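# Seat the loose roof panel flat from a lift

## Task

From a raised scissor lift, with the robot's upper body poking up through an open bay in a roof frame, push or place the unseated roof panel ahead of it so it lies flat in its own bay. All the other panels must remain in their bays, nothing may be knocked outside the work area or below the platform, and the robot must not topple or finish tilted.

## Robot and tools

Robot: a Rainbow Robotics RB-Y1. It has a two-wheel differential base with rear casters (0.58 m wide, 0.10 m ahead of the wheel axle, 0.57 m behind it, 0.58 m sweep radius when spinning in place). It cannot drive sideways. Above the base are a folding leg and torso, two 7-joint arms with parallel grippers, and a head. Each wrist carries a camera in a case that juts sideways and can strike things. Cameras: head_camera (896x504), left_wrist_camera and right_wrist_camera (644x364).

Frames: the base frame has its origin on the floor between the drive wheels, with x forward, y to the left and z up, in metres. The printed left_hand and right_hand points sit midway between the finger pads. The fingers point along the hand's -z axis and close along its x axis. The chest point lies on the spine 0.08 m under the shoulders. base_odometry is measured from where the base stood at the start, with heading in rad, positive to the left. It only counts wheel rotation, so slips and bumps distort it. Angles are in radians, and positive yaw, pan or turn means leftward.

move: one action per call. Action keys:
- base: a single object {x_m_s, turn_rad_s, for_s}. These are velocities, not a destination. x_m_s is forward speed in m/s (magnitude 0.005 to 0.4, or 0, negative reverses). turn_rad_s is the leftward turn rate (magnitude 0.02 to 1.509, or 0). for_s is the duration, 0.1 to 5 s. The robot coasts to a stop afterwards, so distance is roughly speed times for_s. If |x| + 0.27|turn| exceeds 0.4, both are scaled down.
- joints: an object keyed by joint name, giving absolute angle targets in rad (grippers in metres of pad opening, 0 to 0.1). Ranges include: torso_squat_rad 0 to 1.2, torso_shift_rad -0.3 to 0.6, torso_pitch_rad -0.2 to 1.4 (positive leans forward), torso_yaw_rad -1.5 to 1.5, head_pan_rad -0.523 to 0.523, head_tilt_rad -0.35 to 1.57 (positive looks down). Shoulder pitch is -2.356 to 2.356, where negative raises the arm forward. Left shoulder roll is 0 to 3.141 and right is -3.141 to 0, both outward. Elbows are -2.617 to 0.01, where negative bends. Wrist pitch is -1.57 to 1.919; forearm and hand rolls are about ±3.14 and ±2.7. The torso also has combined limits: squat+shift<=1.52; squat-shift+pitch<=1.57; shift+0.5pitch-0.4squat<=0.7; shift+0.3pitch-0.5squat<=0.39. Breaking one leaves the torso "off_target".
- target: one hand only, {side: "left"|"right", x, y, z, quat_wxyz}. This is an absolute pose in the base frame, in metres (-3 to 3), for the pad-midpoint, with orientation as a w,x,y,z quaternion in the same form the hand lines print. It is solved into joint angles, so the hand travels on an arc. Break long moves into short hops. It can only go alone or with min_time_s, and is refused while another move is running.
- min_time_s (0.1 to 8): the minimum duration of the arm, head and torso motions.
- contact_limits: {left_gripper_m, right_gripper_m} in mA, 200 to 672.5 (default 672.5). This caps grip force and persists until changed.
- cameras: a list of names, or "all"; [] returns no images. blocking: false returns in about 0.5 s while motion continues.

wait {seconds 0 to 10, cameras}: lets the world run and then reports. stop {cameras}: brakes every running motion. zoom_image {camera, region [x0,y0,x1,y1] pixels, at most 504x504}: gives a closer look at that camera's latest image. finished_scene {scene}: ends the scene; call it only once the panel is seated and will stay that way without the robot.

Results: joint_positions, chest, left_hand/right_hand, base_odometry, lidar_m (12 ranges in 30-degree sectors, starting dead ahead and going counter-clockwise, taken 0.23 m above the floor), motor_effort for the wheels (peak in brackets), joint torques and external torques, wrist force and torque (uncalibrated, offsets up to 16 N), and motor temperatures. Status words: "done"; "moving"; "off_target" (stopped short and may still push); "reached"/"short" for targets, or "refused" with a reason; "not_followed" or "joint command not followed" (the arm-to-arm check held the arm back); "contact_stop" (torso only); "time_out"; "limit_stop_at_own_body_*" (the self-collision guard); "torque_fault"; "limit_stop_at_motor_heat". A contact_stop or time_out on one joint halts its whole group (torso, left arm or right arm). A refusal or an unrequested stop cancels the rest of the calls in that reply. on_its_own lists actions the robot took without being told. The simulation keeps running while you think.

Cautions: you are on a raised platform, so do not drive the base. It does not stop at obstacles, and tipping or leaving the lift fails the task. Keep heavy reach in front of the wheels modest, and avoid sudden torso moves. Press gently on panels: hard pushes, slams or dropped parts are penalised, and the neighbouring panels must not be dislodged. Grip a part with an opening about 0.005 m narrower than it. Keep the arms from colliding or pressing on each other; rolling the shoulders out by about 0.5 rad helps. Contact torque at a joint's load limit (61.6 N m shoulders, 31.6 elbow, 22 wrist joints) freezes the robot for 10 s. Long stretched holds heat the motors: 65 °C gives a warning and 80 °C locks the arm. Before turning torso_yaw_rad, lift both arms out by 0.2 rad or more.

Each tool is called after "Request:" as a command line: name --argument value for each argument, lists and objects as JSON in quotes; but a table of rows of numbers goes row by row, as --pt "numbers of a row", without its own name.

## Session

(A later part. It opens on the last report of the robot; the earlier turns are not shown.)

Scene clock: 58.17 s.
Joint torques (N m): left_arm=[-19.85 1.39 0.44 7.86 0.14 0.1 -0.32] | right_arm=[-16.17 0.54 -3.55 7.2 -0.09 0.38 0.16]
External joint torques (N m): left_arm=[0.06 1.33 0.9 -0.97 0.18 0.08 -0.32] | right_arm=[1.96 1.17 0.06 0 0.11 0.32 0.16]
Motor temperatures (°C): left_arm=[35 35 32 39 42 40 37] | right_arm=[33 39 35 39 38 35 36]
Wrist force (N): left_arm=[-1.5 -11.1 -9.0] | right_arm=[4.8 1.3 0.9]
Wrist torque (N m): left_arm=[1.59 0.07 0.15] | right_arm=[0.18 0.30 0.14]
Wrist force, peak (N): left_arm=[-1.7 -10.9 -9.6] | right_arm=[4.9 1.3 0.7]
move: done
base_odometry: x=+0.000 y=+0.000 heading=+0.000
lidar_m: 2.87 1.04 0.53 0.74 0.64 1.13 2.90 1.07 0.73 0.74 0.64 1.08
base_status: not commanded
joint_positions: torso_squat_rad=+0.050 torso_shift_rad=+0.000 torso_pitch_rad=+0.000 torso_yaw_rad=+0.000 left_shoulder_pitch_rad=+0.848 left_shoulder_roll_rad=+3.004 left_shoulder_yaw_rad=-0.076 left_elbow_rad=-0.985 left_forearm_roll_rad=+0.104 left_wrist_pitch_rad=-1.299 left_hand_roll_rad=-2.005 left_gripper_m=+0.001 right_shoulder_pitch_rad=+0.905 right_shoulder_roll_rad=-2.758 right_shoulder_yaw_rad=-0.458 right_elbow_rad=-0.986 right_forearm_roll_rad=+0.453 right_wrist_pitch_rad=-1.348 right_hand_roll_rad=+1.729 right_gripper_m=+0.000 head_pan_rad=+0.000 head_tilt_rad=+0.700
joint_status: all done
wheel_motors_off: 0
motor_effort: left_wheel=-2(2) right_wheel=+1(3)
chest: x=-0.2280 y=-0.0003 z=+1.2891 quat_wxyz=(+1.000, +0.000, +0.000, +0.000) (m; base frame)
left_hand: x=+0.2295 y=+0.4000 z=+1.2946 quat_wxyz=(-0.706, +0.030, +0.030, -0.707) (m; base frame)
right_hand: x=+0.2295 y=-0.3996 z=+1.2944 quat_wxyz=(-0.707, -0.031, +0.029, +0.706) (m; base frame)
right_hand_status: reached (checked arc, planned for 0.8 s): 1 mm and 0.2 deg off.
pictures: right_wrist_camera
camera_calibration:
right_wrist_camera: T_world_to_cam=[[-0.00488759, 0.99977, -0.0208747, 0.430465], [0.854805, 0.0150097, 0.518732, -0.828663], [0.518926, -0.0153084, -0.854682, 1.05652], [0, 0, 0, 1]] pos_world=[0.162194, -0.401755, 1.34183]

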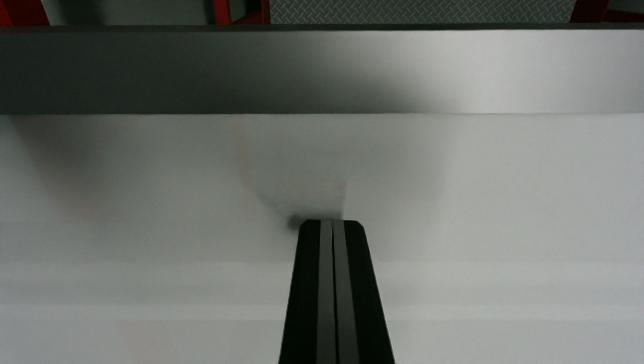

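Request:
move --target '{"side": "left", "x": 0.23, "y": 0.4, "z": 1.289, "quat_wxyz": [0.7064, -0.0308, -0.0308, 0.7064]}' --min_time_s 0.8 --cameras '["left_wrist_camera"]'

Request:
move --target '{"side": "right", "x": 0.23, "y": -0.4, "z": 1.289, "quat_wxyz": [0.7064, 0.0308, -0.0308, -0.7064]}' --min_time_s 0.8 --cameras '["right_wrist_camera"]'

Scene clock: 59.53 s.
Joint torques (N m): left_arm=[-19.61 1.31 0.77 7.65 0.21 0.27 -0.32] | right_arm=[-16.16 0.82 -3.49 7.07 -0.13 0.28 -0.23]
External joint torques (N m): left_arm=[0.32 1.29 1.24 -1.17 0.25 0.25 -0.32] | right_arm=[1.97 1.44 0.11 -0.12 0.06 0.22 -0.23]
Motor temperatures (°C): left_arm=[35 35 32 39 42 40 37] | right_arm=[33 39 35 39 38 35 36]
Wrist force (N): left_arm=[-1.4 -11.0 -9.0] | right_arm=[4.5 1.4 0.7]
Wrist torque (N m): left_arm=[1.59 0.09 0.13] | right_arm=[0.18 0.25 0.15]
Wrist force, peak (N): left_arm=[-1.6 -11.2 -9.1] | right_arm=[4.8 1.4 0.9]
move: done
base_odometry: x=+0.000 y=+0.000 heading=+0.000
lidar_m: 2.87 1.04 0.52 0.74 0.65 1.14 2.90 1.07 0.72 0.73 0.65 1.08
base_status: not commanded
joint_positions: torso_squat_rad=+0.050 torso_shift_rad=+0.000 torso_pitch_rad=+0.000 torso_yaw_rad=+0.000 left_shoulder_pitch_rad=+0.851 left_shoulder_roll_rad=+3.005 left_shoulder_yaw_rad=-0.075 left_elbow_rad=-1.000 left_forearm_roll_rad=+0.106 left_wrist_pitch_rad=-1.279 left_hand_roll_rad=-2.006 left_gripper_m=+0.001 right_shoulder_pitch_rad=+0.905 right_shoulder_roll_rad=-2.758 right_shoulder_yaw_rad=-0.458 right_elbow_rad=-0.986 right_forearm_roll_rad=+0.453 right_wrist_pitch_rad=-1.348 right_hand_roll_rad=+1.729 right_gripper_m=+0.000 head_pan_rad=+0.000 head_tilt_rad=+0.700
joint_status: all done
wheel_motors_off: 0
motor_effort: left_wheel=-1(2) right_wheel=+2(4)
chest: x=-0.2280 y=-0.0003 z=+1.2891 quat_wxyz=(+1.000, +0.000, +0.000, +0.000) (m; base frame)
left_hand: x=+0.2300 y=+0.4001 z=+1.2893 quat_wxyz=(-0.706, +0.031, +0.031, -0.707) (m; base frame)
left_hand_status: reached (checked arc, planned for 0.8 s): 0 mm and 0.0 deg off.
right_hand: x=+0.2295 y=-0.3996 z=+1.2944 quat_wxyz=(-0.707, -0.031, +0.029, +0.706) (m; base frame)
pictures: left_wrist_camera
camera_calibration:
left_wrist_camera: T_world_to_cam=[[-0.00233581, 0.999674, 0.0254237, -0.434328], [0.832947, -0.0121232, 0.553219, -0.872453], [0.553347, 0.0224688, -0.832647, 1.01267], [0, 0, 0, 1]] pos_world=[0.165334, 0.400856, 1.3369]

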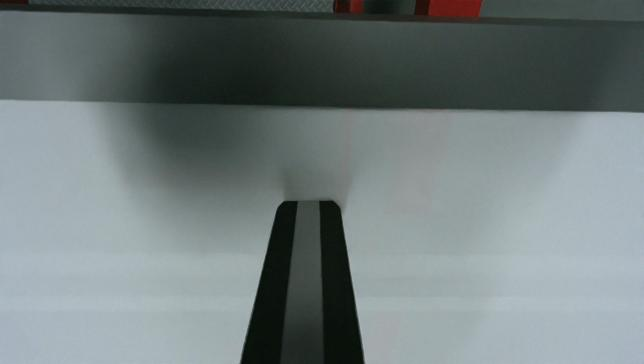

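Scene clock: 60.67 s.
Joint torques (N m): left_arm=[-19.85 1.24 0.57 7.61 0.21 0.23 -0.41] | right_arm=[-16.06 0.7 -3.79 7.06 -0.11 0.49 -0.08]
External joint torques (N m): left_arm=[0.08 1.23 1.04 -1.21 0.25 0.21 -0.41] | right_arm=[2.08 1.29 -0.15 -0.13 0.08 0.43 -0.08]
Motor temperatures (°C): left_arm=[35 35 32 39 42 40 37] | right_arm=[33 39 35 39 38 35 36]
Wrist force (N): left_arm=[-1.5 -10.8 -8.9] | right_arm=[4.8 1.4 0.7]
Wrist torque (N m): left_arm=[1.58 0.11 0.14] | right_arm=[0.17 0.28 0.14]
Wrist force, peak (N): left_arm=[-1.4 -11.2 -9.1] | right_arm=[4.9 1.3 0.6]
move: done
base_odometry: x=+0.000 y=+0.000 heading=+0.000
lidar_m: 2.87 1.05 0.54 0.74 0.65 1.13 2.89 1.08 0.71 0.74 0.64 1.09
base_status: not commanded
joint_positions: torso_squat_rad=+0.050 torso_shift_rad=+0.000 torso_pitch_rad=+0.000 torso_yaw_rad=+0.000 left_shoulder_pitch_rad=+0.851 left_shoulder_roll_rad=+3.005 left_shoulder_yaw_rad=-0.075 left_elbow_rad=-1.000 left_forearm_roll_rad=+0.106 left_wrist_pitch_rad=-1.279 left_hand_roll_rad=-2.006 left_gripper_m=+0.001 right_shoulder_pitch_rad=+0.909 right_shoulder_roll_rad=-2.756 right_shoulder_yaw_rad=-0.456 right_elbow_rad=-1.002 right_forearm_roll_rad=+0.456 right_wrist_pitch_rad=-1.328 right_hand_roll_rad=+1.725 right_gripper_m=+0.000 head_pan_rad=+0.000 head_tilt_rad=+0.700
joint_status: all done
wheel_motors_off: 0
motor_effort: left_wheel=-2(2) right_wheel=+2(4)
chest: x=-0.2280 y=-0.0003 z=+1.2891 quat_wxyz=(+1.000, +0.000, +0.000, +0.000) (m; base frame)
left_hand: x=+0.2300 y=+0.4001 z=+1.2893 quat_wxyz=(-0.706, +0.031, +0.031, -0.707) (m; base frame)
right_hand: x=+0.2300 y=-0.3997 z=+1.2891 quat_wxyz=(-0.707, -0.031, +0.031, +0.706) (m; base frame)
right_hand_status: reached (checked arc, planned for 0.8 s): 0 mm and 0.0 deg off.
pictures: right_wrist_camera
camera_calibration:
right_wrist_camera: T_world_to_cam=[[-0.00470281, 0.999745, -0.0220839, 0.432034], [0.853783, 0.0155115, 0.520398, -0.828114], [0.520608, -0.0164075, -0.853638, 1.04967], [0, 0, 0, 1]] pos_world=[0.162596, -0.401856, 1.33653]

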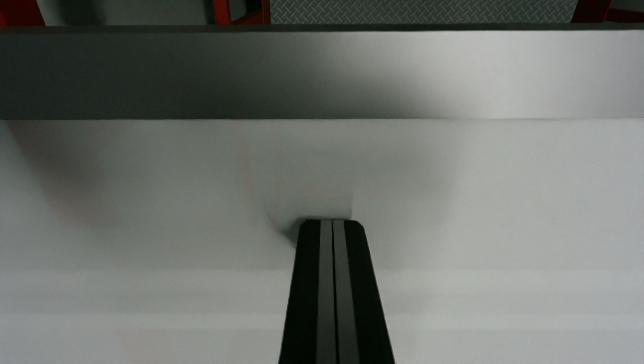

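Request:
move --target '{"side": "left", "x": 0.23, "y": 0.4, "z": 1.285, "quat_wxyz": [0.7064, -0.0308, -0.0308, 0.7064]}' --min_time_s 0.8 --cameras '["left_wrist_camera"]'

Request:
move --target '{"side": "right", "x": 0.23, "y": -0.4, "z": 1.285, "quat_wxyz": [0.7064, 0.0308, -0.0308, -0.7064]}' --min_time_s 0.8 --cameras '["right_wrist_camera"]'

Scene clock: 61.97 s.
Joint torques (N m): left_arm=[-19.79 1.25 0.47 7.67 0.19 0.31 -0.38] | right_arm=[-15.92 0.86 -3.35 6.99 -0.23 0.32 -0.28]
External joint torques (N m): left_arm=[0.16 1.27 0.95 -1.15 0.22 0.29 -0.38] | right_arm=[2.22 1.45 0.29 -0.2 -0.04 0.26 -0.28]
Motor temperatures (°C): left_arm=[36 35 32 39 42 40 37] | right_arm=[33 39 35 39 38 35 36]
Wrist force (N): left_arm=[-1.6 -10.9 -9.2] | right_arm=[4.8 1.5 0.7]
Wrist torque (N m): left_arm=[1.59 0.08 0.14] | right_arm=[0.16 0.29 0.14]
Wrist force, peak (N): left_arm=[-1.5 -11.0 -9.2] | right_arm=[4.8 1.4 0.9]
move: done
base_odometry: x=+0.000 y=+0.000 heading=+0.000
lidar_m: 2.87 1.04 0.52 0.74 0.64 1.14 2.89 1.07 0.72 0.73 0.65 1.07
base_status: not commanded
joint_positions: torso_squat_rad=+0.050 torso_shift_rad=+0.000 torso_pitch_rad=+0.000 torso_yaw_rad=+0.000 left_shoulder_pitch_rad=+0.854 left_shoulder_roll_rad=+3.005 left_shoulder_yaw_rad=-0.073 left_elbow_rad=-1.012 left_forearm_roll_rad=+0.106 left_wrist_pitch_rad=-1.265 left_hand_roll_rad=-2.007 left_gripper_m=+0.001 right_shoulder_pitch_rad=+0.909 right_shoulder_roll_rad=-2.756 right_shoulder_yaw_rad=-0.456 right_elbow_rad=-1.002 right_forearm_roll_rad=+0.456 right_wrist_pitch_rad=-1.328 right_hand_roll_rad=+1.725 right_gripper_m=+0.000 head_pan_rad=+0.000 head_tilt_rad=+0.700
joint_status: all done
wheel_motors_off: 0
motor_effort: left_wheel=-1(2) right_wheel=+0(2)
chest: x=-0.2280 y=-0.0003 z=+1.2891 quat_wxyz=(+1.000, +0.000, +0.000, +0.000) (m; base frame)
left_hand: x=+0.2300 y=+0.4001 z=+1.2853 quat_wxyz=(-0.706, +0.031, +0.031, -0.707) (m; base frame)
left_hand_status: reached (checked arc, planned for 0.8 s): 0 mm and 0.0 deg off.
right_hand: x=+0.2300 y=-0.3997 z=+1.2891 quat_wxyz=(-0.707, -0.031, +0.031, +0.706) (m; base frame)
pictures: left_wrist_camera
camera_calibration:
left_wrist_camera: T_world_to_cam=[[-0.00233968, 0.999674, 0.0254239, -0.434226], [0.832871, -0.0121232, 0.553335, -0.870381], [0.553463, 0.0224694, -0.832571, 1.00922], [0, 0, 0, 1]] pos_world=[0.165334, 0.400856, 1.3329]

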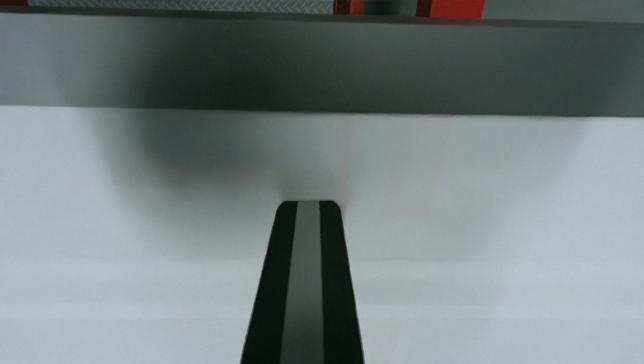

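Scene clock: 63.10 s.
Joint torques (N m): left_arm=[-19.71 1.29 0.64 7.71 0.13 0.22 -0.4] | right_arm=[-15.98 1.44 -3.25 6.99 0.04 0.45 -0.1]
External joint torques (N m): left_arm=[0.23 1.31 1.12 -1.11 0.17 0.2 -0.4] | right_arm=[2.17 2.01 0.42 -0.2 0.23 0.39 -0.1]
Motor temperatures (°C): left_arm=[36 35 32 39 42 40 37] | right_arm=[33 39 35 39 38 35 36]
Wrist force (N): left_arm=[-1.6 -10.9 -8.9] | right_arm=[4.5 1.3 0.9]
Wrist torque (N m): left_arm=[1.58 0.08 0.15] | right_arm=[0.19 0.26 0.14]
Wrist force, peak (N): left_arm=[-1.4 -11.2 -9.2] | right_arm=[4.9 1.6 0.7]
move: done
base_odometry: x=+0.000 y=+0.000 heading=+0.000
lidar_m: 2.86 1.03 0.53 0.75 0.64 1.13 2.90 1.06 0.71 0.74 0.64 1.08
base_status: not commanded
joint_positions: torso_squat_rad=+0.050 torso_shift_rad=+0.000 torso_pitch_rad=+0.000 torso_yaw_rad=+0.000 left_shoulder_pitch_rad=+0.854 left_shoulder_roll_rad=+3.005 left_shoulder_yaw_rad=-0.073 left_elbow_rad=-1.012 left_forearm_roll_rad=+0.106 left_wrist_pitch_rad=-1.265 left_hand_roll_rad=-2.007 left_gripper_m=+0.001 right_shoulder_pitch_rad=+0.912 right_shoulder_roll_rad=-2.754 right_shoulder_yaw_rad=-0.455 right_elbow_rad=-1.014 right_forearm_roll_rad=+0.457 right_wrist_pitch_rad=-1.314 right_hand_roll_rad=+1.722 right_gripper_m=+0.000 head_pan_rad=+0.000 head_tilt_rad=+0.700
joint_status: all done
wheel_motors_off: 0
motor_effort: left_wheel=-1(2) right_wheel=+3(3)
chest: x=-0.2280 y=-0.0003 z=+1.2891 quat_wxyz=(+1.000, +0.000, +0.000, +0.000) (m; base frame)
left_hand: x=+0.2300 y=+0.4001 z=+1.2853 quat_wxyz=(-0.706, +0.031, +0.031, -0.707) (m; base frame)
right_hand: x=+0.2301 y=-0.3997 z=+1.2851 quat_wxyz=(-0.707, -0.031, +0.031, +0.706) (m; base frame)
right_hand_status: reached (checked arc, planned for 0.8 s): 0 mm and 0.0 deg off.
pictures: right_wrist_camera
camera_calibration:
right_wrist_camera: T_world_to_cam=[[-0.00464724, 0.999743, -0.0221697, 0.43205], [0.853712, 0.015511, 0.520514, -0.826175], [0.520724, -0.0165076, -0.853565, 1.0461], [0, 0, 0, 1]] pos_world=[0.162596, -0.401856, 1.33253]

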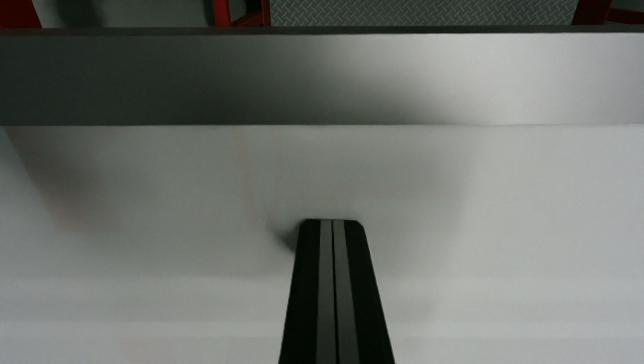

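Request:
move --target '{"side": "left", "x": 0.23, "y": 0.4, "z": 1.281, "quat_wxyz": [0.7064, -0.0308, -0.0308, 0.7064]}' --min_time_s 0.8 --cameras '["left_wrist_camera"]'

Request:
move --target '{"side": "right", "x": 0.23, "y": -0.4, "z": 1.281, "quat_wxyz": [0.7064, 0.0308, -0.0308, -0.7064]}' --min_time_s 0.8 --cameras '["right_wrist_camera"]'

Scene clock: 64.40 s.
Joint torques (N m): left_arm=[-18.37 1.35 0.8 6.83 0.28 0.42 -0.23] | right_arm=[-16.2 1.3 -3.82 7.1 -0.03 0.26 -0.15]
External joint torques (N m): left_arm=[1.59 1.4 1.28 -1.98 0.31 0.4 -0.23] | right_arm=[1.94 1.88 -0.15 -0.09 0.16 0.19 -0.15]
Motor temperatures (°C): left_arm=[36 35 32 39 42 40 37] | right_arm=[33 39 35 39 38 35 36]
Wrist force (N): left_arm=[-1.4 -8.8 -2.8] | right_arm=[4.6 1.5 1.0]
Wrist torque (N m): left_arm=[1.67 0.06 0.14] | right_arm=[0.17 0.27 0.15]
Wrist force, peak (N): left_arm=[-1.4 -11.1 -9.3] | right_arm=[4.8 1.5 0.8]
move: done
base_odometry: x=+0.000 y=+0.000 heading=+0.000
lidar_m: 2.86 1.03 0.53 0.74 0.65 1.14 2.91 1.07 0.72 0.74 0.64 1.07
base_status: not commanded
joint_positions: torso_squat_rad=+0.050 torso_shift_rad=+0.000 torso_pitch_rad=+0.000 torso_yaw_rad=+0.000 left_shoulder_pitch_rad=+0.856 left_shoulder_roll_rad=+3.006 left_shoulder_yaw_rad=-0.072 left_elbow_rad=-1.023 left_forearm_roll_rad=+0.107 left_wrist_pitch_rad=-1.252 left_hand_roll_rad=-2.009 left_gripper_m=+0.001 right_shoulder_pitch_rad=+0.912 right_shoulder_roll_rad=-2.754 right_shoulder_yaw_rad=-0.455 right_elbow_rad=-1.014 right_forearm_roll_rad=+0.457 right_wrist_pitch_rad=-1.314 right_hand_roll_rad=+1.722 right_gripper_m=+0.000 head_pan_rad=+0.000 head_tilt_rad=+0.700
joint_status: all done
wheel_motors_off: 0
motor_effort: left_wheel=-1(2) right_wheel=+0(4)
chest: x=-0.2280 y=-0.0003 z=+1.2891 quat_wxyz=(+1.000, +0.000, +0.000, +0.000) (m; base frame)
left_hand: x=+0.2301 y=+0.4001 z=+1.2816 quat_wxyz=(-0.706, +0.031, +0.031, -0.706) (m; base frame)
left_hand_status: reached (checked arc, planned for 0.8 s): 1 mm and 0.1 deg off.
right_hand: x=+0.2300 y=-0.3998 z=+1.2851 quat_wxyz=(-0.707, -0.031, +0.031, +0.706) (m; base frame)
pictures: left_wrist_camera
camera_calibration:
left_wrist_camera: T_world_to_cam=[[-0.00232409, 0.999671, 0.0255617, -0.434313], [0.832595, -0.0122237, 0.553747, -0.86874], [0.553877, 0.0225695, -0.832293, 1.00558], [0, 0, 0, 1]] pos_world=[0.165333, 0.400856, 1.3291]

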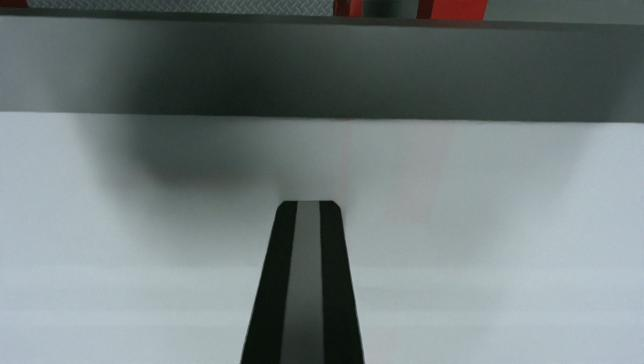

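Scene clock: 65.53 s.
Joint torques (N m): left_arm=[-18.74 1.28 0.41 7.07 0.07 0.04 -0.38] | right_arm=[-8.84 -0.2 -2.82 1.57 -1.25 0.8 -0.2]
External joint torques (N m): left_arm=[1.22 1.31 0.89 -1.74 0.11 0.02 -0.38] | right_arm=[9.31 0.37 0.88 -5.62 -1.06 0.73 -0.21]
Motor temperatures (°C): left_arm=[36 35 32 39 42 40 37] | right_arm=[33 39 35 39 38 35 36]
Wrist force (N): left_arm=[-1.7 -11.6 -7.3] | right_arm=[7.4 0.0 25.7]
Wrist torque (N m): left_arm=[1.55 0.10 0.15] | right_arm=[-0.04 0.15 0.16]
Wrist force, peak (N): left_arm=[-1.9 -12.4 -7.6] | right_arm=[7.8 -0.3 25.9]
move: done
base_odometry: x=+0.000 y=+0.000 heading=+0.000
lidar_m: 2.88 1.04 0.52 0.74 0.64 1.14 2.90 1.07 0.71 0.74 0.64 1.07
base_status: not commanded
joint_positions: torso_squat_rad=+0.050 torso_shift_rad=+0.000 torso_pitch_rad=-0.001 torso_yaw_rad=+0.000 left_shoulder_pitch_rad=+0.856 left_shoulder_roll_rad=+3.006 left_shoulder_yaw_rad=-0.072 left_elbow_rad=-1.023 left_forearm_roll_rad=+0.107 left_wrist_pitch_rad=-1.252 left_hand_roll_rad=-2.009 left_gripper_m=+0.001 right_shoulder_pitch_rad=+0.913 right_shoulder_roll_rad=-2.752 right_shoulder_yaw_rad=-0.455 right_elbow_rad=-1.024 right_forearm_roll_rad=+0.459 right_wrist_pitch_rad=-1.301 right_hand_roll_rad=+1.720 right_gripper_m=+0.000 head_pan_rad=+0.000 head_tilt_rad=+0.700
joint_status: all done
wheel_motors_off: 0
motor_effort: left_wheel=-1(2) right_wheel=+0(4)
chest: x=-0.2283 y=-0.0002 z=+1.2891 quat_wxyz=(+1.000, +0.000, +0.000, +0.000) (m; base frame)
left_hand: x=+0.2298 y=+0.4001 z=+1.2816 quat_wxyz=(-0.706, +0.031, +0.031, -0.706) (m; base frame)
right_hand: x=+0.2302 y=-0.3997 z=+1.2826 quat_wxyz=(-0.707, -0.032, +0.032, +0.706) (m; base frame)
right_hand_status: reached (checked arc, planned for 0.8 s): 2 mm and 0.2 deg off.
pictures: right_wrist_camera
camera_calibration:
right_wrist_camera: T_world_to_cam=[[-0.0044426, 0.999735, -0.0225795, 0.432497], [0.851816, 0.0156112, 0.523608, -0.828487], [0.523822, -0.0169074, -0.85166, 1.04051], [0, 0, 0, 1]] pos_world=[0.1626, -0.401856, 1.32973]

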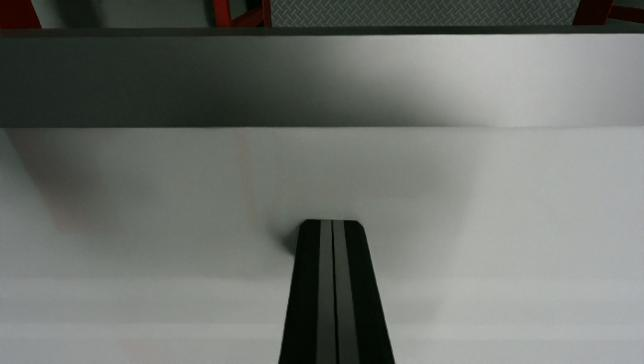

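Request:
move --target '{"side": "right", "x": 0.22, "y": -0.4, "z": 1.295, "quat_wxyz": [0.7064, 0.0308, -0.0308, -0.7064]}' --cameras '[]'

Request:
move --target '{"side": "right", "x": 0.12, "y": -0.4, "z": 1.3, "quat_wxyz": [0.7064, 0.0308, -0.0308, -0.7064]}' --cameras '[]'

Request:
move --target '{"side": "right", "x": 0.12, "y": -0.4, "z": 1.2745, "quat_wxyz": [0.7064, 0.0308, -0.0308, -0.7064]}' --cameras '["right_wrist_camera"]'

Request:
move --target '{"side": "left", "x": 0.22, "y": 0.4, "z": 1.295, "quat_wxyz": [0.7064, -0.0308, -0.0308, 0.7064]}' --cameras '[]'

Request:
move --target '{"side": "left", "x": 0.12, "y": 0.4, "z": 1.3, "quat_wxyz": [0.7064, -0.0308, -0.0308, 0.7064]}' --cameras '[]'

Request:
move --target '{"side": "left", "x": 0.12, "y": 0.4, "z": 1.2728, "quat_wxyz": [0.7064, -0.0308, -0.0308, 0.7064]}' --cameras '["left_wrist_camera"]'

Scene clock: 66.93 s.
Joint torques (N m): left_arm=[-18.57 0.21 -0.01 7.28 -0.17 0.49 -0.42] | right_arm=[-16.24 -0.61 -4.07 6.7 -0.35 0.05 0.03]
External joint torques (N m): left_arm=[1.39 0.26 0.47 -1.53 -0.14 0.4 -0.42] | right_arm=[1.35 0.79 -0.19 -0.42 -0.16 -0.01 0.03]
Motor temperatures (°C): left_arm=[36 35 32 39 42 40 37] | right_arm=[33 39 35 39 38 35 36]
Wrist force (N): left_arm=[-3.9 -9.4 -2.8] | right_arm=[4.8 1.4 0.9]
Wrist torque (N m): left_arm=[1.67 0.13 0.18] | right_arm=[0.19 0.29 0.15]
Wrist force, peak (N): left_arm=[-1.9 -12.0 -7.5] | right_arm=[7.7 -0.1 25.7]
move: done
base_odometry: x=+0.000 y=+0.000 heading=+0.000
lidar_m: 2.86 1.04 0.53 0.74 0.65 1.12 2.89 1.06 0.71 0.73 0.64 1.08
base_status: not commanded
joint_positions: torso_squat_rad=+0.050 torso_shift_rad=+0.000 torso_pitch_rad=+0.000 torso_yaw_rad=+0.000 left_shoulder_pitch_rad=+0.856 left_shoulder_roll_rad=+3.006 left_shoulder_yaw_rad=-0.072 left_elbow_rad=-1.023 left_forearm_roll_rad=+0.107 left_wrist_pitch_rad=-1.252 left_hand_roll_rad=-2.009 left_gripper_m=+0.001 right_shoulder_pitch_rad=+0.860 right_shoulder_roll_rad=-2.729 right_shoulder_yaw_rad=-0.439 right_elbow_rad=-1.060 right_forearm_roll_rad=+0.474 right_wrist_pitch_rad=-1.321 right_hand_roll_rad=+1.710 right_gripper_m=+0.000 head_pan_rad=+0.000 head_tilt_rad=+0.700
joint_status: all done
wheel_motors_off: 0
motor_effort: left_wheel=-1(2) right_wheel=+0(4)
chest: x=-0.2282 y=-0.0003 z=+1.2891 quat_wxyz=(+1.000, +0.000, +0.000, +0.000) (m; base frame)
left_hand: x=+0.2300 y=+0.3999 z=+1.2816 quat_wxyz=(-0.706, +0.031, +0.031, -0.706) (m; base frame)
right_hand: x=+0.2207 y=-0.4000 z=+1.2939 quat_wxyz=(-0.707, -0.031, +0.030, +0.706) (m; base frame)
right_hand_status: reached (checked arc, planned for 0.3 s): 1 mm and 0.1 deg off.
pictures: none
No camera images: "cameras" was empty.

Scene clock: 68.30 s.
Joint torques (N m): left_arm=[-19.56 0.27 -0.26 7.87 -0.33 0.06 -0.33] | right_arm=[-12.01 -9.73 -7.36 5.9 -0.59 0.31 0.18]
External joint torques (N m): left_arm=[0.4 0.33 0.23 -0.93 -0.28 0.04 -0.33] | right_arm=[-0.59 -0.37 -0.98 -0.05 -0.42 0.25 0.18]
Motor temperatures (°C): left_arm=[36 35 32 39 42 40 37] | right_arm=[33 39 35 39 38 35 36]
Wrist force (N): left_arm=[-0.5 -10.7 -6.1] | right_arm=[4.9 1.5 0.5]
Wrist torque (N m): left_arm=[1.55 0.03 0.12] | right_arm=[0.18 0.30 0.15]
Wrist force, peak (N): left_arm=[-2.3 -11.8 -7.2] | right_arm=[5.4 1.5 0.5]
move: done
base_odometry: x=+0.000 y=+0.000 heading=+0.000
lidar_m: 2.86 1.04 0.53 0.74 0.63 1.13 2.90 1.06 0.72 0.74 0.64 1.06
base_status: not commanded
joint_positions: torso_squat_rad=+0.050 torso_shift_rad=+0.000 torso_pitch_rad=+0.000 torso_yaw_rad=+0.000 left_shoulder_pitch_rad=+0.856 left_shoulder_roll_rad=+3.006 left_shoulder_yaw_rad=-0.072 left_elbow_rad=-1.024 left_forearm_roll_rad=+0.107 left_wrist_pitch_rad=-1.252 left_hand_roll_rad=-2.009 left_gripper_m=+0.001 right_shoulder_pitch_rad=+0.326 right_shoulder_roll_rad=-2.427 right_shoulder_yaw_rad=-0.200 right_elbow_rad=-1.645 right_forearm_roll_rad=+0.751 right_wrist_pitch_rad=-1.258 right_hand_roll_rad=+1.479 right_gripper_m=+0.000 head_pan_rad=+0.000 head_tilt_rad=+0.700
joint_status: all done
wheel_motors_off: 0
motor_effort: left_wheel=-1(1) right_wheel=+3(5)
chest: x=-0.2281 y=-0.0004 z=+1.2891 quat_wxyz=(+1.000, +0.000, +0.000, +0.000) (m; base frame)
left_hand: x=+0.2300 y=+0.3999 z=+1.2815 quat_wxyz=(-0.706, +0.031, +0.031, -0.706) (m; base frame)
right_hand: x=+0.1201 y=-0.3999 z=+1.2997 quat_wxyz=(-0.707, -0.031, +0.029, +0.706) (m; base frame)
right_hand_status: reached (checked arc, planned for 0.9 s): 0 mm and 0.2 deg off.
pictures: none
No camera images: "cameras" was empty.

Scene clock: 69.00 s.
Joint torques (N m): left_arm=[-19.46 0.49 -0.43 7.73 -0.25 0.23 -0.41] | right_arm=[-10.64 -9.57 -7.32 5.99 -0.27 -0.15 0.29]
External joint torques (N m): left_arm=[0.5 0.55 0.05 -1.08 -0.22 0.21 -0.41] | right_arm=[0.87 -0.39 -0.89 0.21 -0.11 -0.21 0.29]
Motor temperatures (°C): left_arm=[36 35 32 39 42 40 37] | right_arm=[33 39 35 39 38 35 36]
Wrist force (N): left_arm=[-1.5 -11.0 -6.1] | right_arm=[5.0 1.5 0.5]
Wrist torque (N m): left_arm=[1.57 0.09 0.14] | right_arm=[0.16 0.30 0.14]
Wrist force, peak (N): left_arm=[-1.2 -11.5 -7.6] | right_arm=[5.1 2.0 1.4]
move: done
base_odometry: x=+0.000 y=+0.000 heading=+0.000
lidar_m: 2.87 1.04 0.52 0.74 0.63 1.14 2.89 1.07 0.73 0.74 0.65 1.08
base_status: not commanded
joint_positions: torso_squat_rad=+0.050 torso_shift_rad=+0.000 torso_pitch_rad=+0.000 torso_yaw_rad=+0.000 left_shoulder_pitch_rad=+0.856 left_shoulder_roll_rad=+3.006 left_shoulder_yaw_rad=-0.072 left_elbow_rad=-1.024 left_forearm_roll_rad=+0.107 left_wrist_pitch_rad=-1.252 left_hand_roll_rad=-2.009 left_gripper_m=+0.001 right_shoulder_pitch_rad=+0.361 right_shoulder_roll_rad=-2.414 right_shoulder_yaw_rad=-0.189 right_elbow_rad=-1.702 right_forearm_roll_rad=+0.781 right_wrist_pitch_rad=-1.177 right_hand_roll_rad=+1.456 right_gripper_m=+0.000 head_pan_rad=+0.000 head_tilt_rad=+0.700
joint_status: all done
wheel_motors_off: 0
motor_effort: left_wheel=-1(1) right_wheel=+1(3)
chest: x=-0.2281 y=-0.0004 z=+1.2891 quat_wxyz=(+1.000, +0.000, +0.000, +0.000) (m; base frame)
left_hand: x=+0.2300 y=+0.3999 z=+1.2815 quat_wxyz=(-0.706, +0.031, +0.031, -0.706) (m; base frame)
right_hand: x=+0.1199 y=-0.4000 z=+1.2744 quat_wxyz=(-0.706, -0.031, +0.031, +0.706) (m; base frame)
right_hand_status: reached (checked arc, planned for 0.3 s): 0 mm and 0.0 deg off.
pictures: right_wrist_camera
camera_calibration:
right_wrist_camera: T_world_to_cam=[[-0.00406276, 0.999746, -0.0221666, 0.431467], [0.853676, 0.0150118, 0.520588, -0.726907], [0.520789, -0.0168081, -0.85352, 1.09411], [0, 0, 0, 1]] pos_world=[0.0524966, -0.402056, 1.32183]

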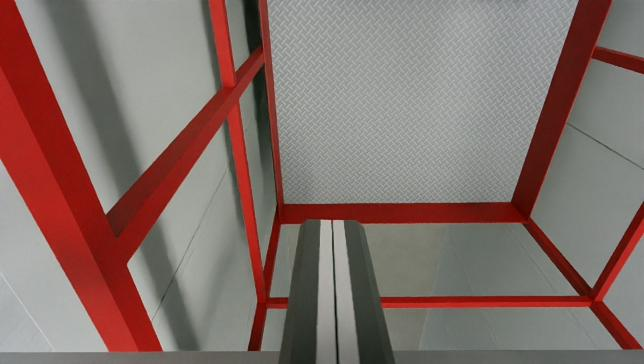

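Scene clock: 69.83 s.
Joint torques (N m): left_arm=[-19.76 0.46 -1.11 7.92 -0.32 0.01 -0.41] | right_arm=[-10.67 -9.05 -7.98 5.92 -0.13 -0.16 0.03]
External joint torques (N m): left_arm=[-0.39 -0.24 -0.73 -0.9 -0.28 -0.01 -0.41] | right_arm=[0.84 0.13 -1.55 0.14 0.02 -0.22 0.03]
Motor temperatures (°C): left_arm=[36 35 32 39 42 40 37] | right_arm=[33 39 35 39 38 35 36]
Wrist force (N): left_arm=[-1.6 -11.0 -9.0] | right_arm=[4.7 1.4 0.7]
Wrist torque (N m): left_arm=[1.58 0.08 0.15] | right_arm=[0.17 0.26 0.15]
Wrist force, peak (N): left_arm=[-1.4 -10.8 -9.8] | right_arm=[5.1 1.4 0.8]
move: done
base_odometry: x=+0.000 y=+0.000 heading=+0.000
lidar_m: 2.88 1.04 0.52 0.74 0.65 1.14 2.90 1.06 0.72 0.74 0.63 1.07
base_status: not commanded
joint_positions: torso_squat_rad=+0.050 torso_shift_rad=+0.000 torso_pitch_rad=+0.000 torso_yaw_rad=+0.000 left_shoulder_pitch_rad=+0.801 left_shoulder_roll_rad=+2.996 left_shoulder_yaw_rad=-0.093 left_elbow_rad=-1.062 left_forearm_roll_rad=+0.094 left_wrist_pitch_rad=-1.264 left_hand_roll_rad=-2.011 left_gripper_m=+0.001 right_shoulder_pitch_rad=+0.361 right_shoulder_roll_rad=-2.414 right_shoulder_yaw_rad=-0.189 right_elbow_rad=-1.702 right_forearm_roll_rad=+0.781 right_wrist_pitch_rad=-1.177 right_hand_roll_rad=+1.456 right_gripper_m=+0.000 head_pan_rad=+0.000 head_tilt_rad=+0.700
joint_status: all done
wheel_motors_off: 0
motor_effort: left_wheel=+0(1) right_wheel=+2(4)
chest: x=-0.2280 y=-0.0003 z=+1.2891 quat_wxyz=(+1.000, +0.000, +0.000, +0.000) (m; base frame)
left_hand: x=+0.2206 y=+0.4000 z=+1.2943 quat_wxyz=(-0.707, +0.031, +0.030, -0.706) (m; base frame)
left_hand_status: reached (checked arc, planned for 0.3 s): 1 mm and 0.1 deg off.
right_hand: x=+0.1200 y=-0.3999 z=+1.2744 quat_wxyz=(-0.706, -0.031, +0.031, +0.706) (m; base frame)
pictures: none
No camera images: "cameras" was empty.

Scene clock: 71.10 s.
Joint torques (N m): left_arm=[-13.93 5.47 -0.25 7.91 -0.32 -0.22 -0.16] | right_arm=[-10.94 -9.38 -8.21 6.09 -0.3 0.03 0.23]
External joint torques (N m): left_arm=[-0.29 -0.42 -0.83 -0.52 -0.29 -0.22 -0.16] | right_arm=[0.58 -0.2 -1.77 0.3 -0.15 -0.03 0.23]
Motor temperatures (°C): left_arm=[36 35 32 39 42 40 37] | right_arm=[33 39 35 39 38 35 36]
Wrist force (N): left_arm=[-1.2 -10.5 -8.8] | right_arm=[4.7 1.3 0.6]
Wrist torque (N m): left_arm=[1.53 0.13 0.15] | right_arm=[0.18 0.26 0.13]
Wrist force, peak (N): left_arm=[-2.0 -11.4 -9.4] | right_arm=[5.1 1.5 0.7]
move: done
base_odometry: x=+0.000 y=+0.000 heading=+0.000
lidar_m: 2.87 1.04 0.52 0.74 0.64 1.14 2.89 1.06 0.72 0.74 0.64 1.07
base_status: not commanded
joint_positions: torso_squat_rad=+0.050 torso_shift_rad=+0.000 torso_pitch_rad=+0.000 torso_yaw_rad=+0.000 left_shoulder_pitch_rad=+0.372 left_shoulder_roll_rad=+2.943 left_shoulder_yaw_rad=-0.307 left_elbow_rad=-1.635 left_forearm_roll_rad=-0.012 left_wrist_pitch_rad=-1.055 left_hand_roll_rad=-2.048 left_gripper_m=+0.001 right_shoulder_pitch_rad=+0.361 right_shoulder_roll_rad=-2.414 right_shoulder_yaw_rad=-0.189 right_elbow_rad=-1.702 right_forearm_roll_rad=+0.781 right_wrist_pitch_rad=-1.177 right_hand_roll_rad=+1.456 right_gripper_m=+0.000 head_pan_rad=+0.000 head_tilt_rad=+0.700
joint_status: all done
wheel_motors_off: 0
motor_effort: left_wheel=+0(1) right_wheel=+1(3)
chest: x=-0.2280 y=-0.0003 z=+1.2891 quat_wxyz=(+1.000, +0.000, +0.000, +0.000) (m; base frame)
left_hand: x=+0.1199 y=+0.3999 z=+1.3002 quat_wxyz=(-0.707, +0.030, +0.026, -0.706) (m; base frame)
left_hand_status: reached (checked arc, planned for 0.9 s): 0 mm and 0.6 deg off.
right_hand: x=+0.1200 y=-0.3999 z=+1.2744 quat_wxyz=(-0.706, -0.031, +0.031, +0.706) (m; base frame)
pictures: none
No camera images: "cameras" was empty.

Scene clock: 71.73 s.
Joint torques (N m): left_arm=[-14.61 4.8 1.16 7.97 -0.21 -0.16 -0.17] | right_arm=[-10.88 -9.3 -8.05 5.94 -0.32 0 0.24]
External joint torques (N m): left_arm=[-0.8 -0.87 0.6 -0.18 -0.19 -0.17 -0.16] | right_arm=[0.64 -0.12 -1.62 0.16 -0.17 -0.06 0.24]
Motor temperatures (°C): left_arm=[36 35 32 39 42 40 37] | right_arm=[33 39 35 39 38 35 36]
Wrist force (N): left_arm=[-1.5 -11.1 -8.9] | right_arm=[5.0 1.5 0.8]
Wrist torque (N m): left_arm=[1.61 0.09 0.15] | right_arm=[0.17 0.31 0.14]
Wrist force, peak (N): left_arm=[-1.9 -11.0 -10.1] | right_arm=[5.0 1.5 0.8]
move: done
base_odometry: x=+0.000 y=+0.000 heading=+0.000
lidar_m: 2.86 1.01 0.53 0.74 0.65 1.13 2.90 1.07 0.72 0.74 0.64 1.07
base_status: not commanded
joint_positions: torso_squat_rad=+0.050 torso_shift_rad=+0.000 torso_pitch_rad=+0.000 torso_yaw_rad=+0.000 left_shoulder_pitch_rad=+0.405 left_shoulder_roll_rad=+2.935 left_shoulder_yaw_rad=-0.295 left_elbow_rad=-1.704 left_forearm_roll_rad=-0.011 left_wrist_pitch_rad=-0.946 left_hand_roll_rad=-2.052 left_gripper_m=+0.001 right_shoulder_pitch_rad=+0.361 right_shoulder_roll_rad=-2.414 right_shoulder_yaw_rad=-0.189 right_elbow_rad=-1.702 right_forearm_roll_rad=+0.781 right_wrist_pitch_rad=-1.177 right_hand_roll_rad=+1.456 right_gripper_m=+0.000 head_pan_rad=+0.000 head_tilt_rad=+0.700
joint_status: all done
wheel_motors_off: 0
motor_effort: left_wheel=+0(1) right_wheel=+0(2)
chest: x=-0.2280 y=-0.0003 z=+1.2891 quat_wxyz=(+1.000, +0.000, +0.000, +0.000) (m; base frame)
left_hand: x=+0.1200 y=+0.4001 z=+1.2729 quat_wxyz=(-0.706, +0.031, +0.031, -0.706) (m; base frame)
left_hand_status: reached (checked arc, planned for 0.3 s): 0 mm and 0.0 deg off.
right_hand: x=+0.1200 y=-0.3999 z=+1.2744 quat_wxyz=(-0.706, -0.031, +0.031, +0.706) (m; base frame)
pictures: left_wrist_camera
camera_calibration:
left_wrist_camera: T_world_to_cam=[[-0.00216329, 0.999672, 0.0255343, -0.43422], [0.833071, -0.0123231, 0.55303, -0.771378], [0.553163, 0.0224682, -0.83277, 1.05998], [0, 0, 0, 1]] pos_world=[0.0553339, 0.400756, 1.3204]

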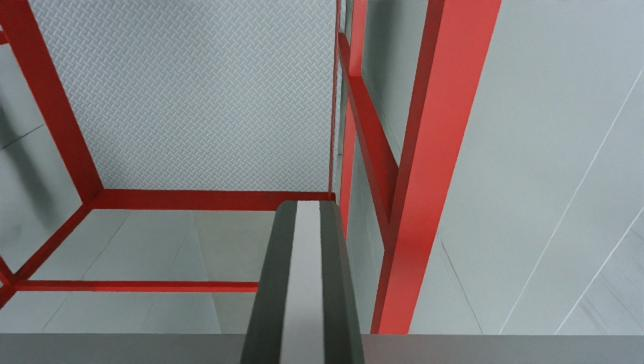

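Request:
move --base '{"x_m_s": 0.05, "for_s": 0.8}' --cameras '["left_wrist_camera", "right_wrist_camera"]'

Scene clock: 73.83 s.
Joint torques (N m): left_arm=[-14.52 4.77 0.95 7.97 -0.04 -0.14 -0.19] | right_arm=[-10.75 -9.26 -8.07 6.25 -0.3 0.39 0.23]
External joint torques (N m): left_arm=[-0.7 -0.9 0.38 -0.18 -0.01 -0.15 -0.19] | right_arm=[0.76 -0.08 -1.64 0.47 -0.14 0.33 0.23]
Motor temperatures (°C): left_arm=[36 35 32 39 42 40 37] | right_arm=[33 39 35 39 38 35 36]
Wrist force (N): left_arm=[-1.2 -10.7 -8.8] | right_arm=[4.9 1.4 0.8]
Wrist torque (N m): left_arm=[1.56 0.13 0.16] | right_arm=[0.18 0.28 0.14]
Wrist force, peak (N): left_arm=[-1.5 -11.8 -9.0] | right_arm=[4.9 -6.3 4.6]
move: done
base_odometry: x=+0.040 y=+0.000 heading=+0.000
lidar_m: 2.86 1.04 0.51 0.74 0.67 0.68 2.90 1.07 0.74 0.74 0.62 1.07
base_status: done (sent for 0.8 of 0.8 s)
joint_positions: torso_squat_rad=+0.050 torso_shift_rad=+0.000 torso_pitch_rad=+0.000 torso_yaw_rad=+0.000 left_shoulder_pitch_rad=+0.405 left_shoulder_roll_rad=+2.935 left_shoulder_yaw_rad=-0.295 left_elbow_rad=-1.704 left_forearm_roll_rad=-0.011 left_wrist_pitch_rad=-0.946 left_hand_roll_rad=-2.052 left_gripper_m=+0.001 right_shoulder_pitch_rad=+0.361 right_shoulder_roll_rad=-2.414 right_shoulder_yaw_rad=-0.189 right_elbow_rad=-1.702 right_forearm_roll_rad=+0.781 right_wrist_pitch_rad=-1.177 right_hand_roll_rad=+1.456 right_gripper_m=+0.000 head_pan_rad=+0.000 head_tilt_rad=+0.700
joint_status: not commanded
wheel_motors_off: 0
motor_effort: left_wheel=+1(46) right_wheel=+2(18)
chest: x=-0.2280 y=-0.0003 z=+1.2891 quat_wxyz=(+1.000, +0.000, +0.000, +0.000) (m; base frame)
left_hand: x=+0.1200 y=+0.4000 z=+1.2729 quat_wxyz=(-0.706, +0.031, +0.031, -0.706) (m; base frame)
right_hand: x=+0.1200 y=-0.3999 z=+1.2744 quat_wxyz=(-0.706, -0.031, +0.031, +0.706) (m; base frame)
pictures: left_wrist_camera, right_wrist_camera
camera_calibration:
left_wrist_camera: T_world_to_cam=[[-0.0021085, 0.999674, 0.0254509, -0.434114], [0.833116, -0.0123208, 0.552961, -0.771291], [0.553094, 0.0223695, -0.832818, 1.06008], [0, 0, 0, 1]] pos_world=[0.0553339, 0.400756, 1.3204]
right_wrist_camera: T_world_to_cam=[[-0.00401992, 0.999744, -0.0222499, 0.431573], [0.853909, 0.015011, 0.520206, -0.726447], [0.520407, -0.0169082, -0.853751, 1.09426], [0, 0, 0, 1]] pos_world=[0.0525962, -0.402056, 1.32173]

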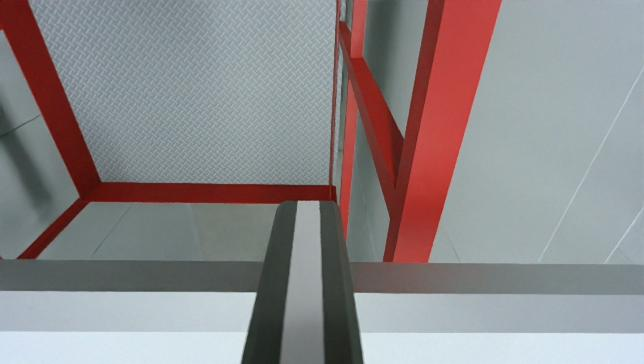

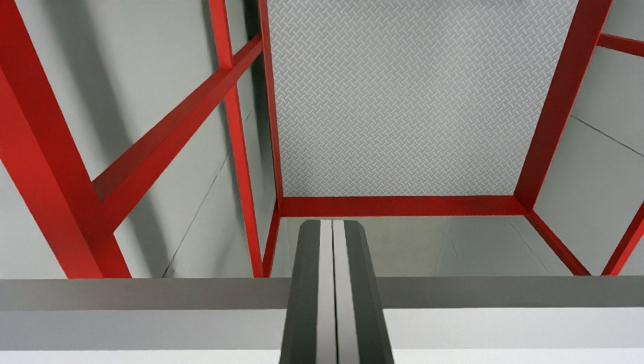

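Request:
move --base '{"x_m_s": 0.03, "for_s": 1.0}' --cameras '["left_wrist_camera", "right_wrist_camera"]'

Scene clock: 75.97 s.
Joint torques (N m): left_arm=[-14.46 4.9 0.73 8.51 -0.19 0.24 -0.17] | right_arm=[-10.95 -9.03 -8.66 6.51 -0.38 0.44 0.12]
External joint torques (N m): left_arm=[-0.65 -0.77 0.17 0.36 -0.16 0.22 -0.16] | right_arm=[0.56 0.15 -2.23 0.73 -0.22 0.38 0.12]
Motor temperatures (°C): left_arm=[36 35 32 39 42 40 37] | right_arm=[33 39 35 39 38 35 36]
Wrist force (N): left_arm=[-1.5 -11.0 -9.1] | right_arm=[4.9 1.6 0.6]
Wrist torque (N m): left_arm=[1.57 0.08 0.13] | right_arm=[0.16 0.30 0.13]
Wrist force, peak (N): left_arm=[-1.2 -11.2 -9.1] | right_arm=[5.4 -9.6 5.8]
move: done
base_odometry: x=+0.070 y=+0.000 heading=+0.000
lidar_m: 2.87 1.02 0.50 0.74 0.69 0.69 2.90 1.07 0.76 0.73 0.62 1.07
base_status: done (sent for 1 of 1 s)
joint_positions: torso_squat_rad=+0.050 torso_shift_rad=+0.000 torso_pitch_rad=+0.000 torso_yaw_rad=+0.000 left_shoulder_pitch_rad=+0.405 left_shoulder_roll_rad=+2.935 left_shoulder_yaw_rad=-0.295 left_elbow_rad=-1.704 left_forearm_roll_rad=-0.011 left_wrist_pitch_rad=-0.947 left_hand_roll_rad=-2.052 left_gripper_m=+0.001 right_shoulder_pitch_rad=+0.361 right_shoulder_roll_rad=-2.414 right_shoulder_yaw_rad=-0.189 right_elbow_rad=-1.702 right_forearm_roll_rad=+0.781 right_wrist_pitch_rad=-1.177 right_hand_roll_rad=+1.456 right_gripper_m=+0.000 head_pan_rad=+0.000 head_tilt_rad=+0.700
joint_status: not commanded
wheel_motors_off: 0
motor_effort: left_wheel=-2(27) right_wheel=+0(16)
chest: x=-0.2280 y=-0.0003 z=+1.2891 quat_wxyz=(+1.000, +0.000, +0.000, +0.000) (m; base frame)
left_hand: x=+0.1200 y=+0.4000 z=+1.2728 quat_wxyz=(-0.706, +0.031, +0.031, -0.706) (m; base frame)
right_hand: x=+0.1199 y=-0.4000 z=+1.2743 quat_wxyz=(-0.706, -0.031, +0.031, +0.706) (m; base frame)
pictures: left_wrist_camera, right_wrist_camera
camera_calibration:
left_wrist_camera: T_world_to_cam=[[-0.00204831, 0.999676, 0.0253681, -0.434009], [0.833192, -0.012322, 0.552847, -0.771144], [0.55298, 0.0222689, -0.832897, 1.06023], [0, 0, 0, 1]] pos_world=[0.0553341, 0.400756, 1.3204]
right_wrist_camera: T_world_to_cam=[[-0.00397078, 0.999743, -0.0223357, 0.431683], [0.853954, 0.0150122, 0.520132, -0.726266], [0.520333, -0.0170083, -0.853794, 1.09433], [0, 0, 0, 1]] pos_world=[0.0524962, -0.402056, 1.32173]

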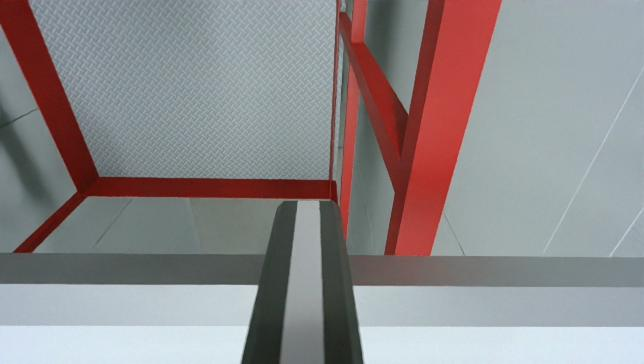

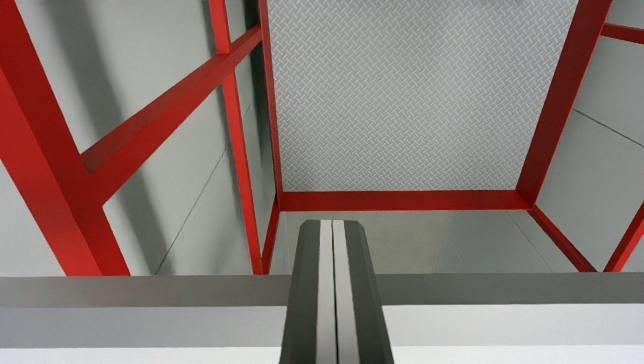

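Request:
move --base '{"x_m_s": 0.03, "for_s": 1.0}' --cameras '["left_wrist_camera", "right_wrist_camera", "head_camera"]'

Scene clock: 78.17 s.
Joint torques (N m): left_arm=[-14.8 4.65 0.87 8.65 -0.03 0.21 -0.31] | right_arm=[-11.13 -9.5 -8.32 6.48 -0.36 0.43 0.28]
External joint torques (N m): left_arm=[-0.99 -1.02 0.31 0.5 0 0.19 -0.3] | right_arm=[0.38 -0.32 -1.88 0.7 -0.21 0.37 0.28]
Motor temperatures (°C): left_arm=[36 35 32 39 42 40 37] | right_arm=[33 39 35 39 38 35 36]
Wrist force (N): left_arm=[-1.6 -10.9 -8.7] | right_arm=[5.0 1.5 0.5]
Wrist torque (N m): left_arm=[1.57 0.07 0.13] | right_arm=[0.17 0.31 0.14]
Wrist force, peak (N): left_arm=[-1.1 -11.3 -8.9] | right_arm=[5.4 -4.0 2.9]
move: done
base_odometry: x=+0.100 y=+0.000 heading=+0.000
lidar_m: 2.86 0.99 0.49 0.74 0.78 0.72 2.90 1.08 0.77 0.62 0.60 1.06
base_status: done (sent for 1 of 1 s)
joint_positions: torso_squat_rad=+0.050 torso_shift_rad=+0.000 torso_pitch_rad=+0.000 torso_yaw_rad=+0.000 left_shoulder_pitch_rad=+0.405 left_shoulder_roll_rad=+2.935 left_shoulder_yaw_rad=-0.295 left_elbow_rad=-1.704 left_forearm_roll_rad=-0.011 left_wrist_pitch_rad=-0.947 left_hand_roll_rad=-2.052 left_gripper_m=+0.001 right_shoulder_pitch_rad=+0.361 right_shoulder_roll_rad=-2.414 right_shoulder_yaw_rad=-0.189 right_elbow_rad=-1.702 right_forearm_roll_rad=+0.781 right_wrist_pitch_rad=-1.177 right_hand_roll_rad=+1.456 right_gripper_m=+0.000 head_pan_rad=+0.000 head_tilt_rad=+0.700
joint_status: not commanded
wheel_motors_off: 0
motor_effort: left_wheel=-2(21) right_wheel=-1(16)
chest: x=-0.2280 y=-0.0003 z=+1.2891 quat_wxyz=(+1.000, +0.000, +0.000, +0.000) (m; base frame)
left_hand: x=+0.1200 y=+0.4000 z=+1.2728 quat_wxyz=(-0.706, +0.031, +0.031, -0.706) (m; base frame)
right_hand: x=+0.1199 y=-0.4000 z=+1.2743 quat_wxyz=(-0.706, -0.031, +0.031, +0.706) (m; base frame)
pictures: head_camera, left_wrist_camera, right_wrist_camera
camera_calibration:
head_camera: T_world_to_cam=[[-0.0392325, -0.998968, 0.0229063, -0.0464638], [-0.609859, 0.0057793, -0.792489, 1.1116], [0.791538, -0.0450609, -0.609456, 1.00871], [0, 0, 0, 1]] pos_world=[-0.122335, -0.00738664, 1.49676]
left_wrist_camera: T_world_to_cam=[[-0.00204831, 0.999676, 0.0253681, -0.434009], [0.833192, -0.012322, 0.552847, -0.771144], [0.55298, 0.0222689, -0.832897, 1.06023], [0, 0, 0, 1]] pos_world=[0.0553341, 0.400756, 1.3204]
right_wrist_camera: T_world_to_cam=[[-0.00397078, 0.999743, -0.0223357, 0.431683], [0.853954, 0.0150122, 0.520132, -0.726266], [0.520333, -0.0170083, -0.853794, 1.09433], [0, 0, 0, 1]] pos_world=[0.0524962, -0.402056, 1.32173]

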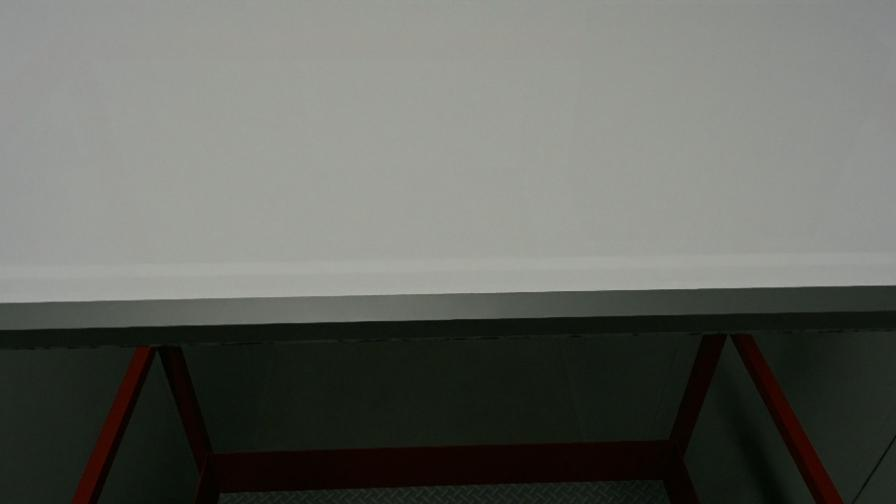

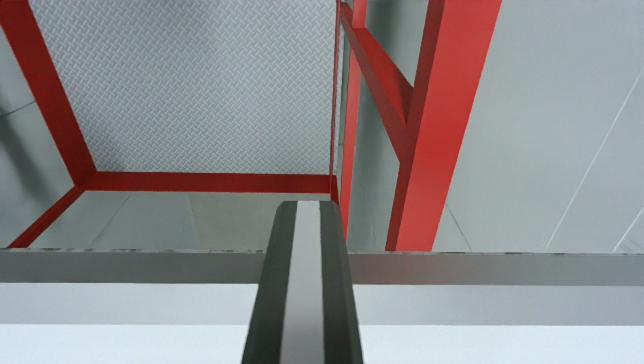

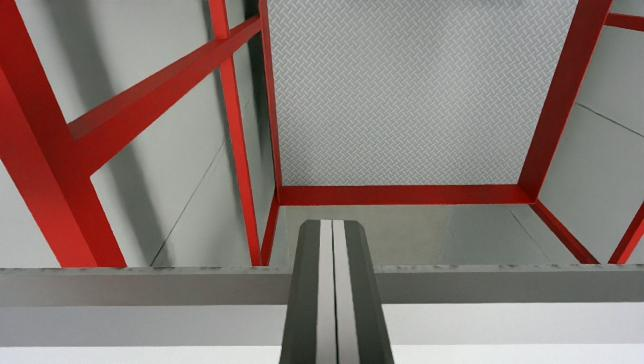

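Request:
move --base '{"x_m_s": 0.03, "for_s": 1.2}' --cameras '["left_wrist_camera", "right_wrist_camera", "head_camera"]'

Request:
zoom_image --camera "left_wrist_camera" --region '[100, 190, 300, 303]'

Request:
zoom_image --camera "right_wrist_camera" --region '[360, 200, 560, 313]'

Scene clock: 80.53 s.
Joint torques (N m): left_arm=[-14.69 4.87 1.2 8.56 0.11 0.19 -0.17] | right_arm=[-11.01 -9.18 -8.7 6.44 -0.27 0.34 0.08]
External joint torques (N m): left_arm=[-0.87 -0.8 0.63 0.41 0.14 0.17 -0.17] | right_arm=[0.51 0 -2.26 0.66 -0.12 0.28 0.07]
Motor temperatures (°C): left_arm=[36 35 32 39 42 40 37] | right_arm=[33 39 35 39 38 35 36]
Wrist force (N): left_arm=[-1.7 -10.6 -9.0] | right_arm=[4.9 1.5 0.8]
Wrist torque (N m): left_arm=[1.53 0.07 0.14] | right_arm=[0.17 0.30 0.14]
Wrist force, peak (N): left_arm=[-1.5 -11.0 -9.2] | right_arm=[5.5 -4.7 2.5]
move: done
base_odometry: x=+0.136 y=+0.000 heading=+0.000
lidar_m: 2.87 0.96 0.50 0.51 0.78 0.74 2.90 1.12 0.78 0.60 0.77 1.03
base_status: done (sent for 1.2 of 1.2 s)
joint_positions: torso_squat_rad=+0.050 torso_shift_rad=+0.000 torso_pitch_rad=+0.000 torso_yaw_rad=+0.000 left_shoulder_pitch_rad=+0.405 left_shoulder_roll_rad=+2.935 left_shoulder_yaw_rad=-0.295 left_elbow_rad=-1.704 left_forearm_roll_rad=-0.011 left_wrist_pitch_rad=-0.947 left_hand_roll_rad=-2.052 left_gripper_m=+0.001 right_shoulder_pitch_rad=+0.361 right_shoulder_roll_rad=-2.414 right_shoulder_yaw_rad=-0.189 right_elbow_rad=-1.702 right_forearm_roll_rad=+0.781 right_wrist_pitch_rad=-1.177 right_hand_roll_rad=+1.456 right_gripper_m=+0.000 head_pan_rad=+0.000 head_tilt_rad=+0.700
joint_status: not commanded
wheel_motors_off: 0
motor_effort: left_wheel=-3(19) right_wheel=-3(16)
chest: x=-0.2280 y=-0.0003 z=+1.2891 quat_wxyz=(+1.000, +0.000, +0.000, +0.000) (m; base frame)
left_hand: x=+0.1200 y=+0.4000 z=+1.2728 quat_wxyz=(-0.706, +0.031, +0.031, -0.706) (m; base frame)
right_hand: x=+0.1199 y=-0.4000 z=+1.2743 quat_wxyz=(-0.706, -0.031, +0.031, +0.706) (m; base frame)
pictures: head_camera, left_wrist_camera, right_wrist_camera
camera_calibration:
head_camera: T_world_to_cam=[[-0.0392325, -0.998968, 0.0229063, -0.0464638], [-0.609859, 0.0057793, -0.792489, 1.1116], [0.791538, -0.0450609, -0.609456, 1.00871], [0, 0, 0, 1]] pos_world=[-0.122335, -0.00738664, 1.49676]
left_wrist_camera: T_world_to_cam=[[-0.00204834, 0.999676, 0.0253683, -0.434009], [0.833238, -0.0123202, 0.552777, -0.771055], [0.55291, 0.0222701, -0.832943, 1.0603], [0, 0, 0, 1]] pos_world=[0.0553342, 0.400756, 1.3204]
right_wrist_camera: T_world_to_cam=[[-0.00397078, 0.999743, -0.0223357, 0.431683], [0.853954, 0.0150122, 0.520132, -0.726266], [0.520333, -0.0170083, -0.853794, 1.09433], [0, 0, 0, 1]] pos_world=[0.0524962, -0.402056, 1.32173]

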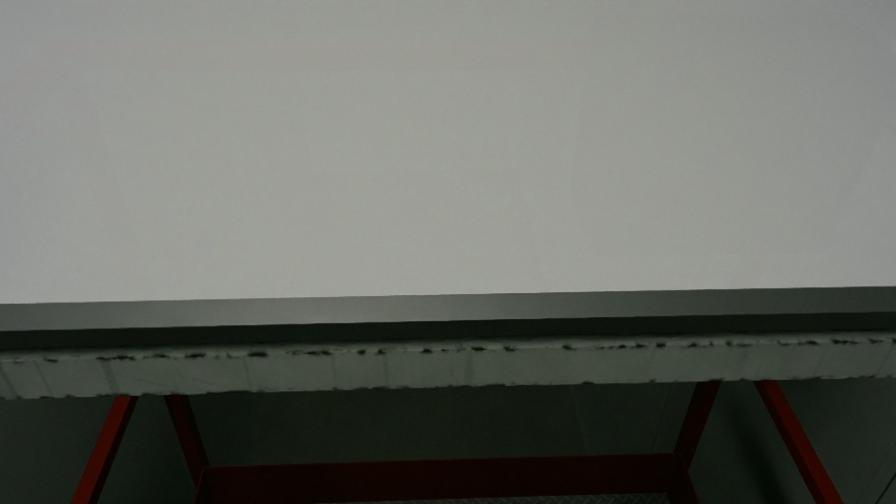

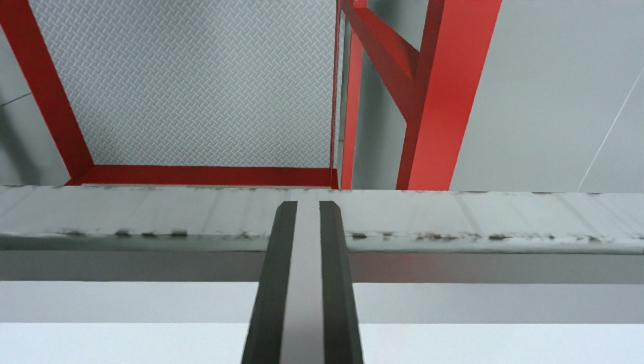

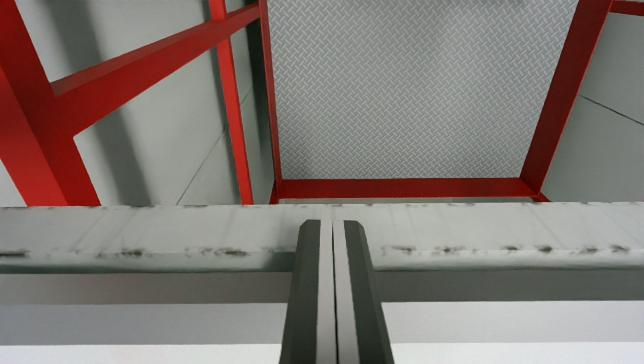

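Scaled by 2.520 from the camera's 644x364 image, which has a finer 1265x715 frame.

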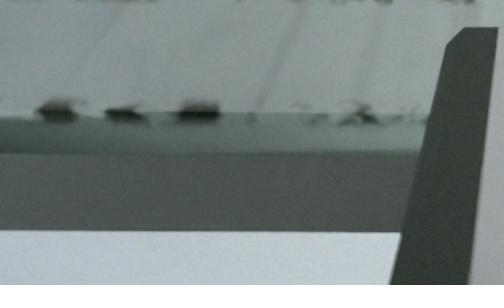

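Scaled by 2.520 from the camera's 644x364 image, which has a finer 1265x715 frame.

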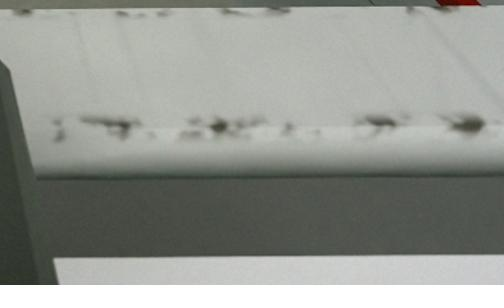

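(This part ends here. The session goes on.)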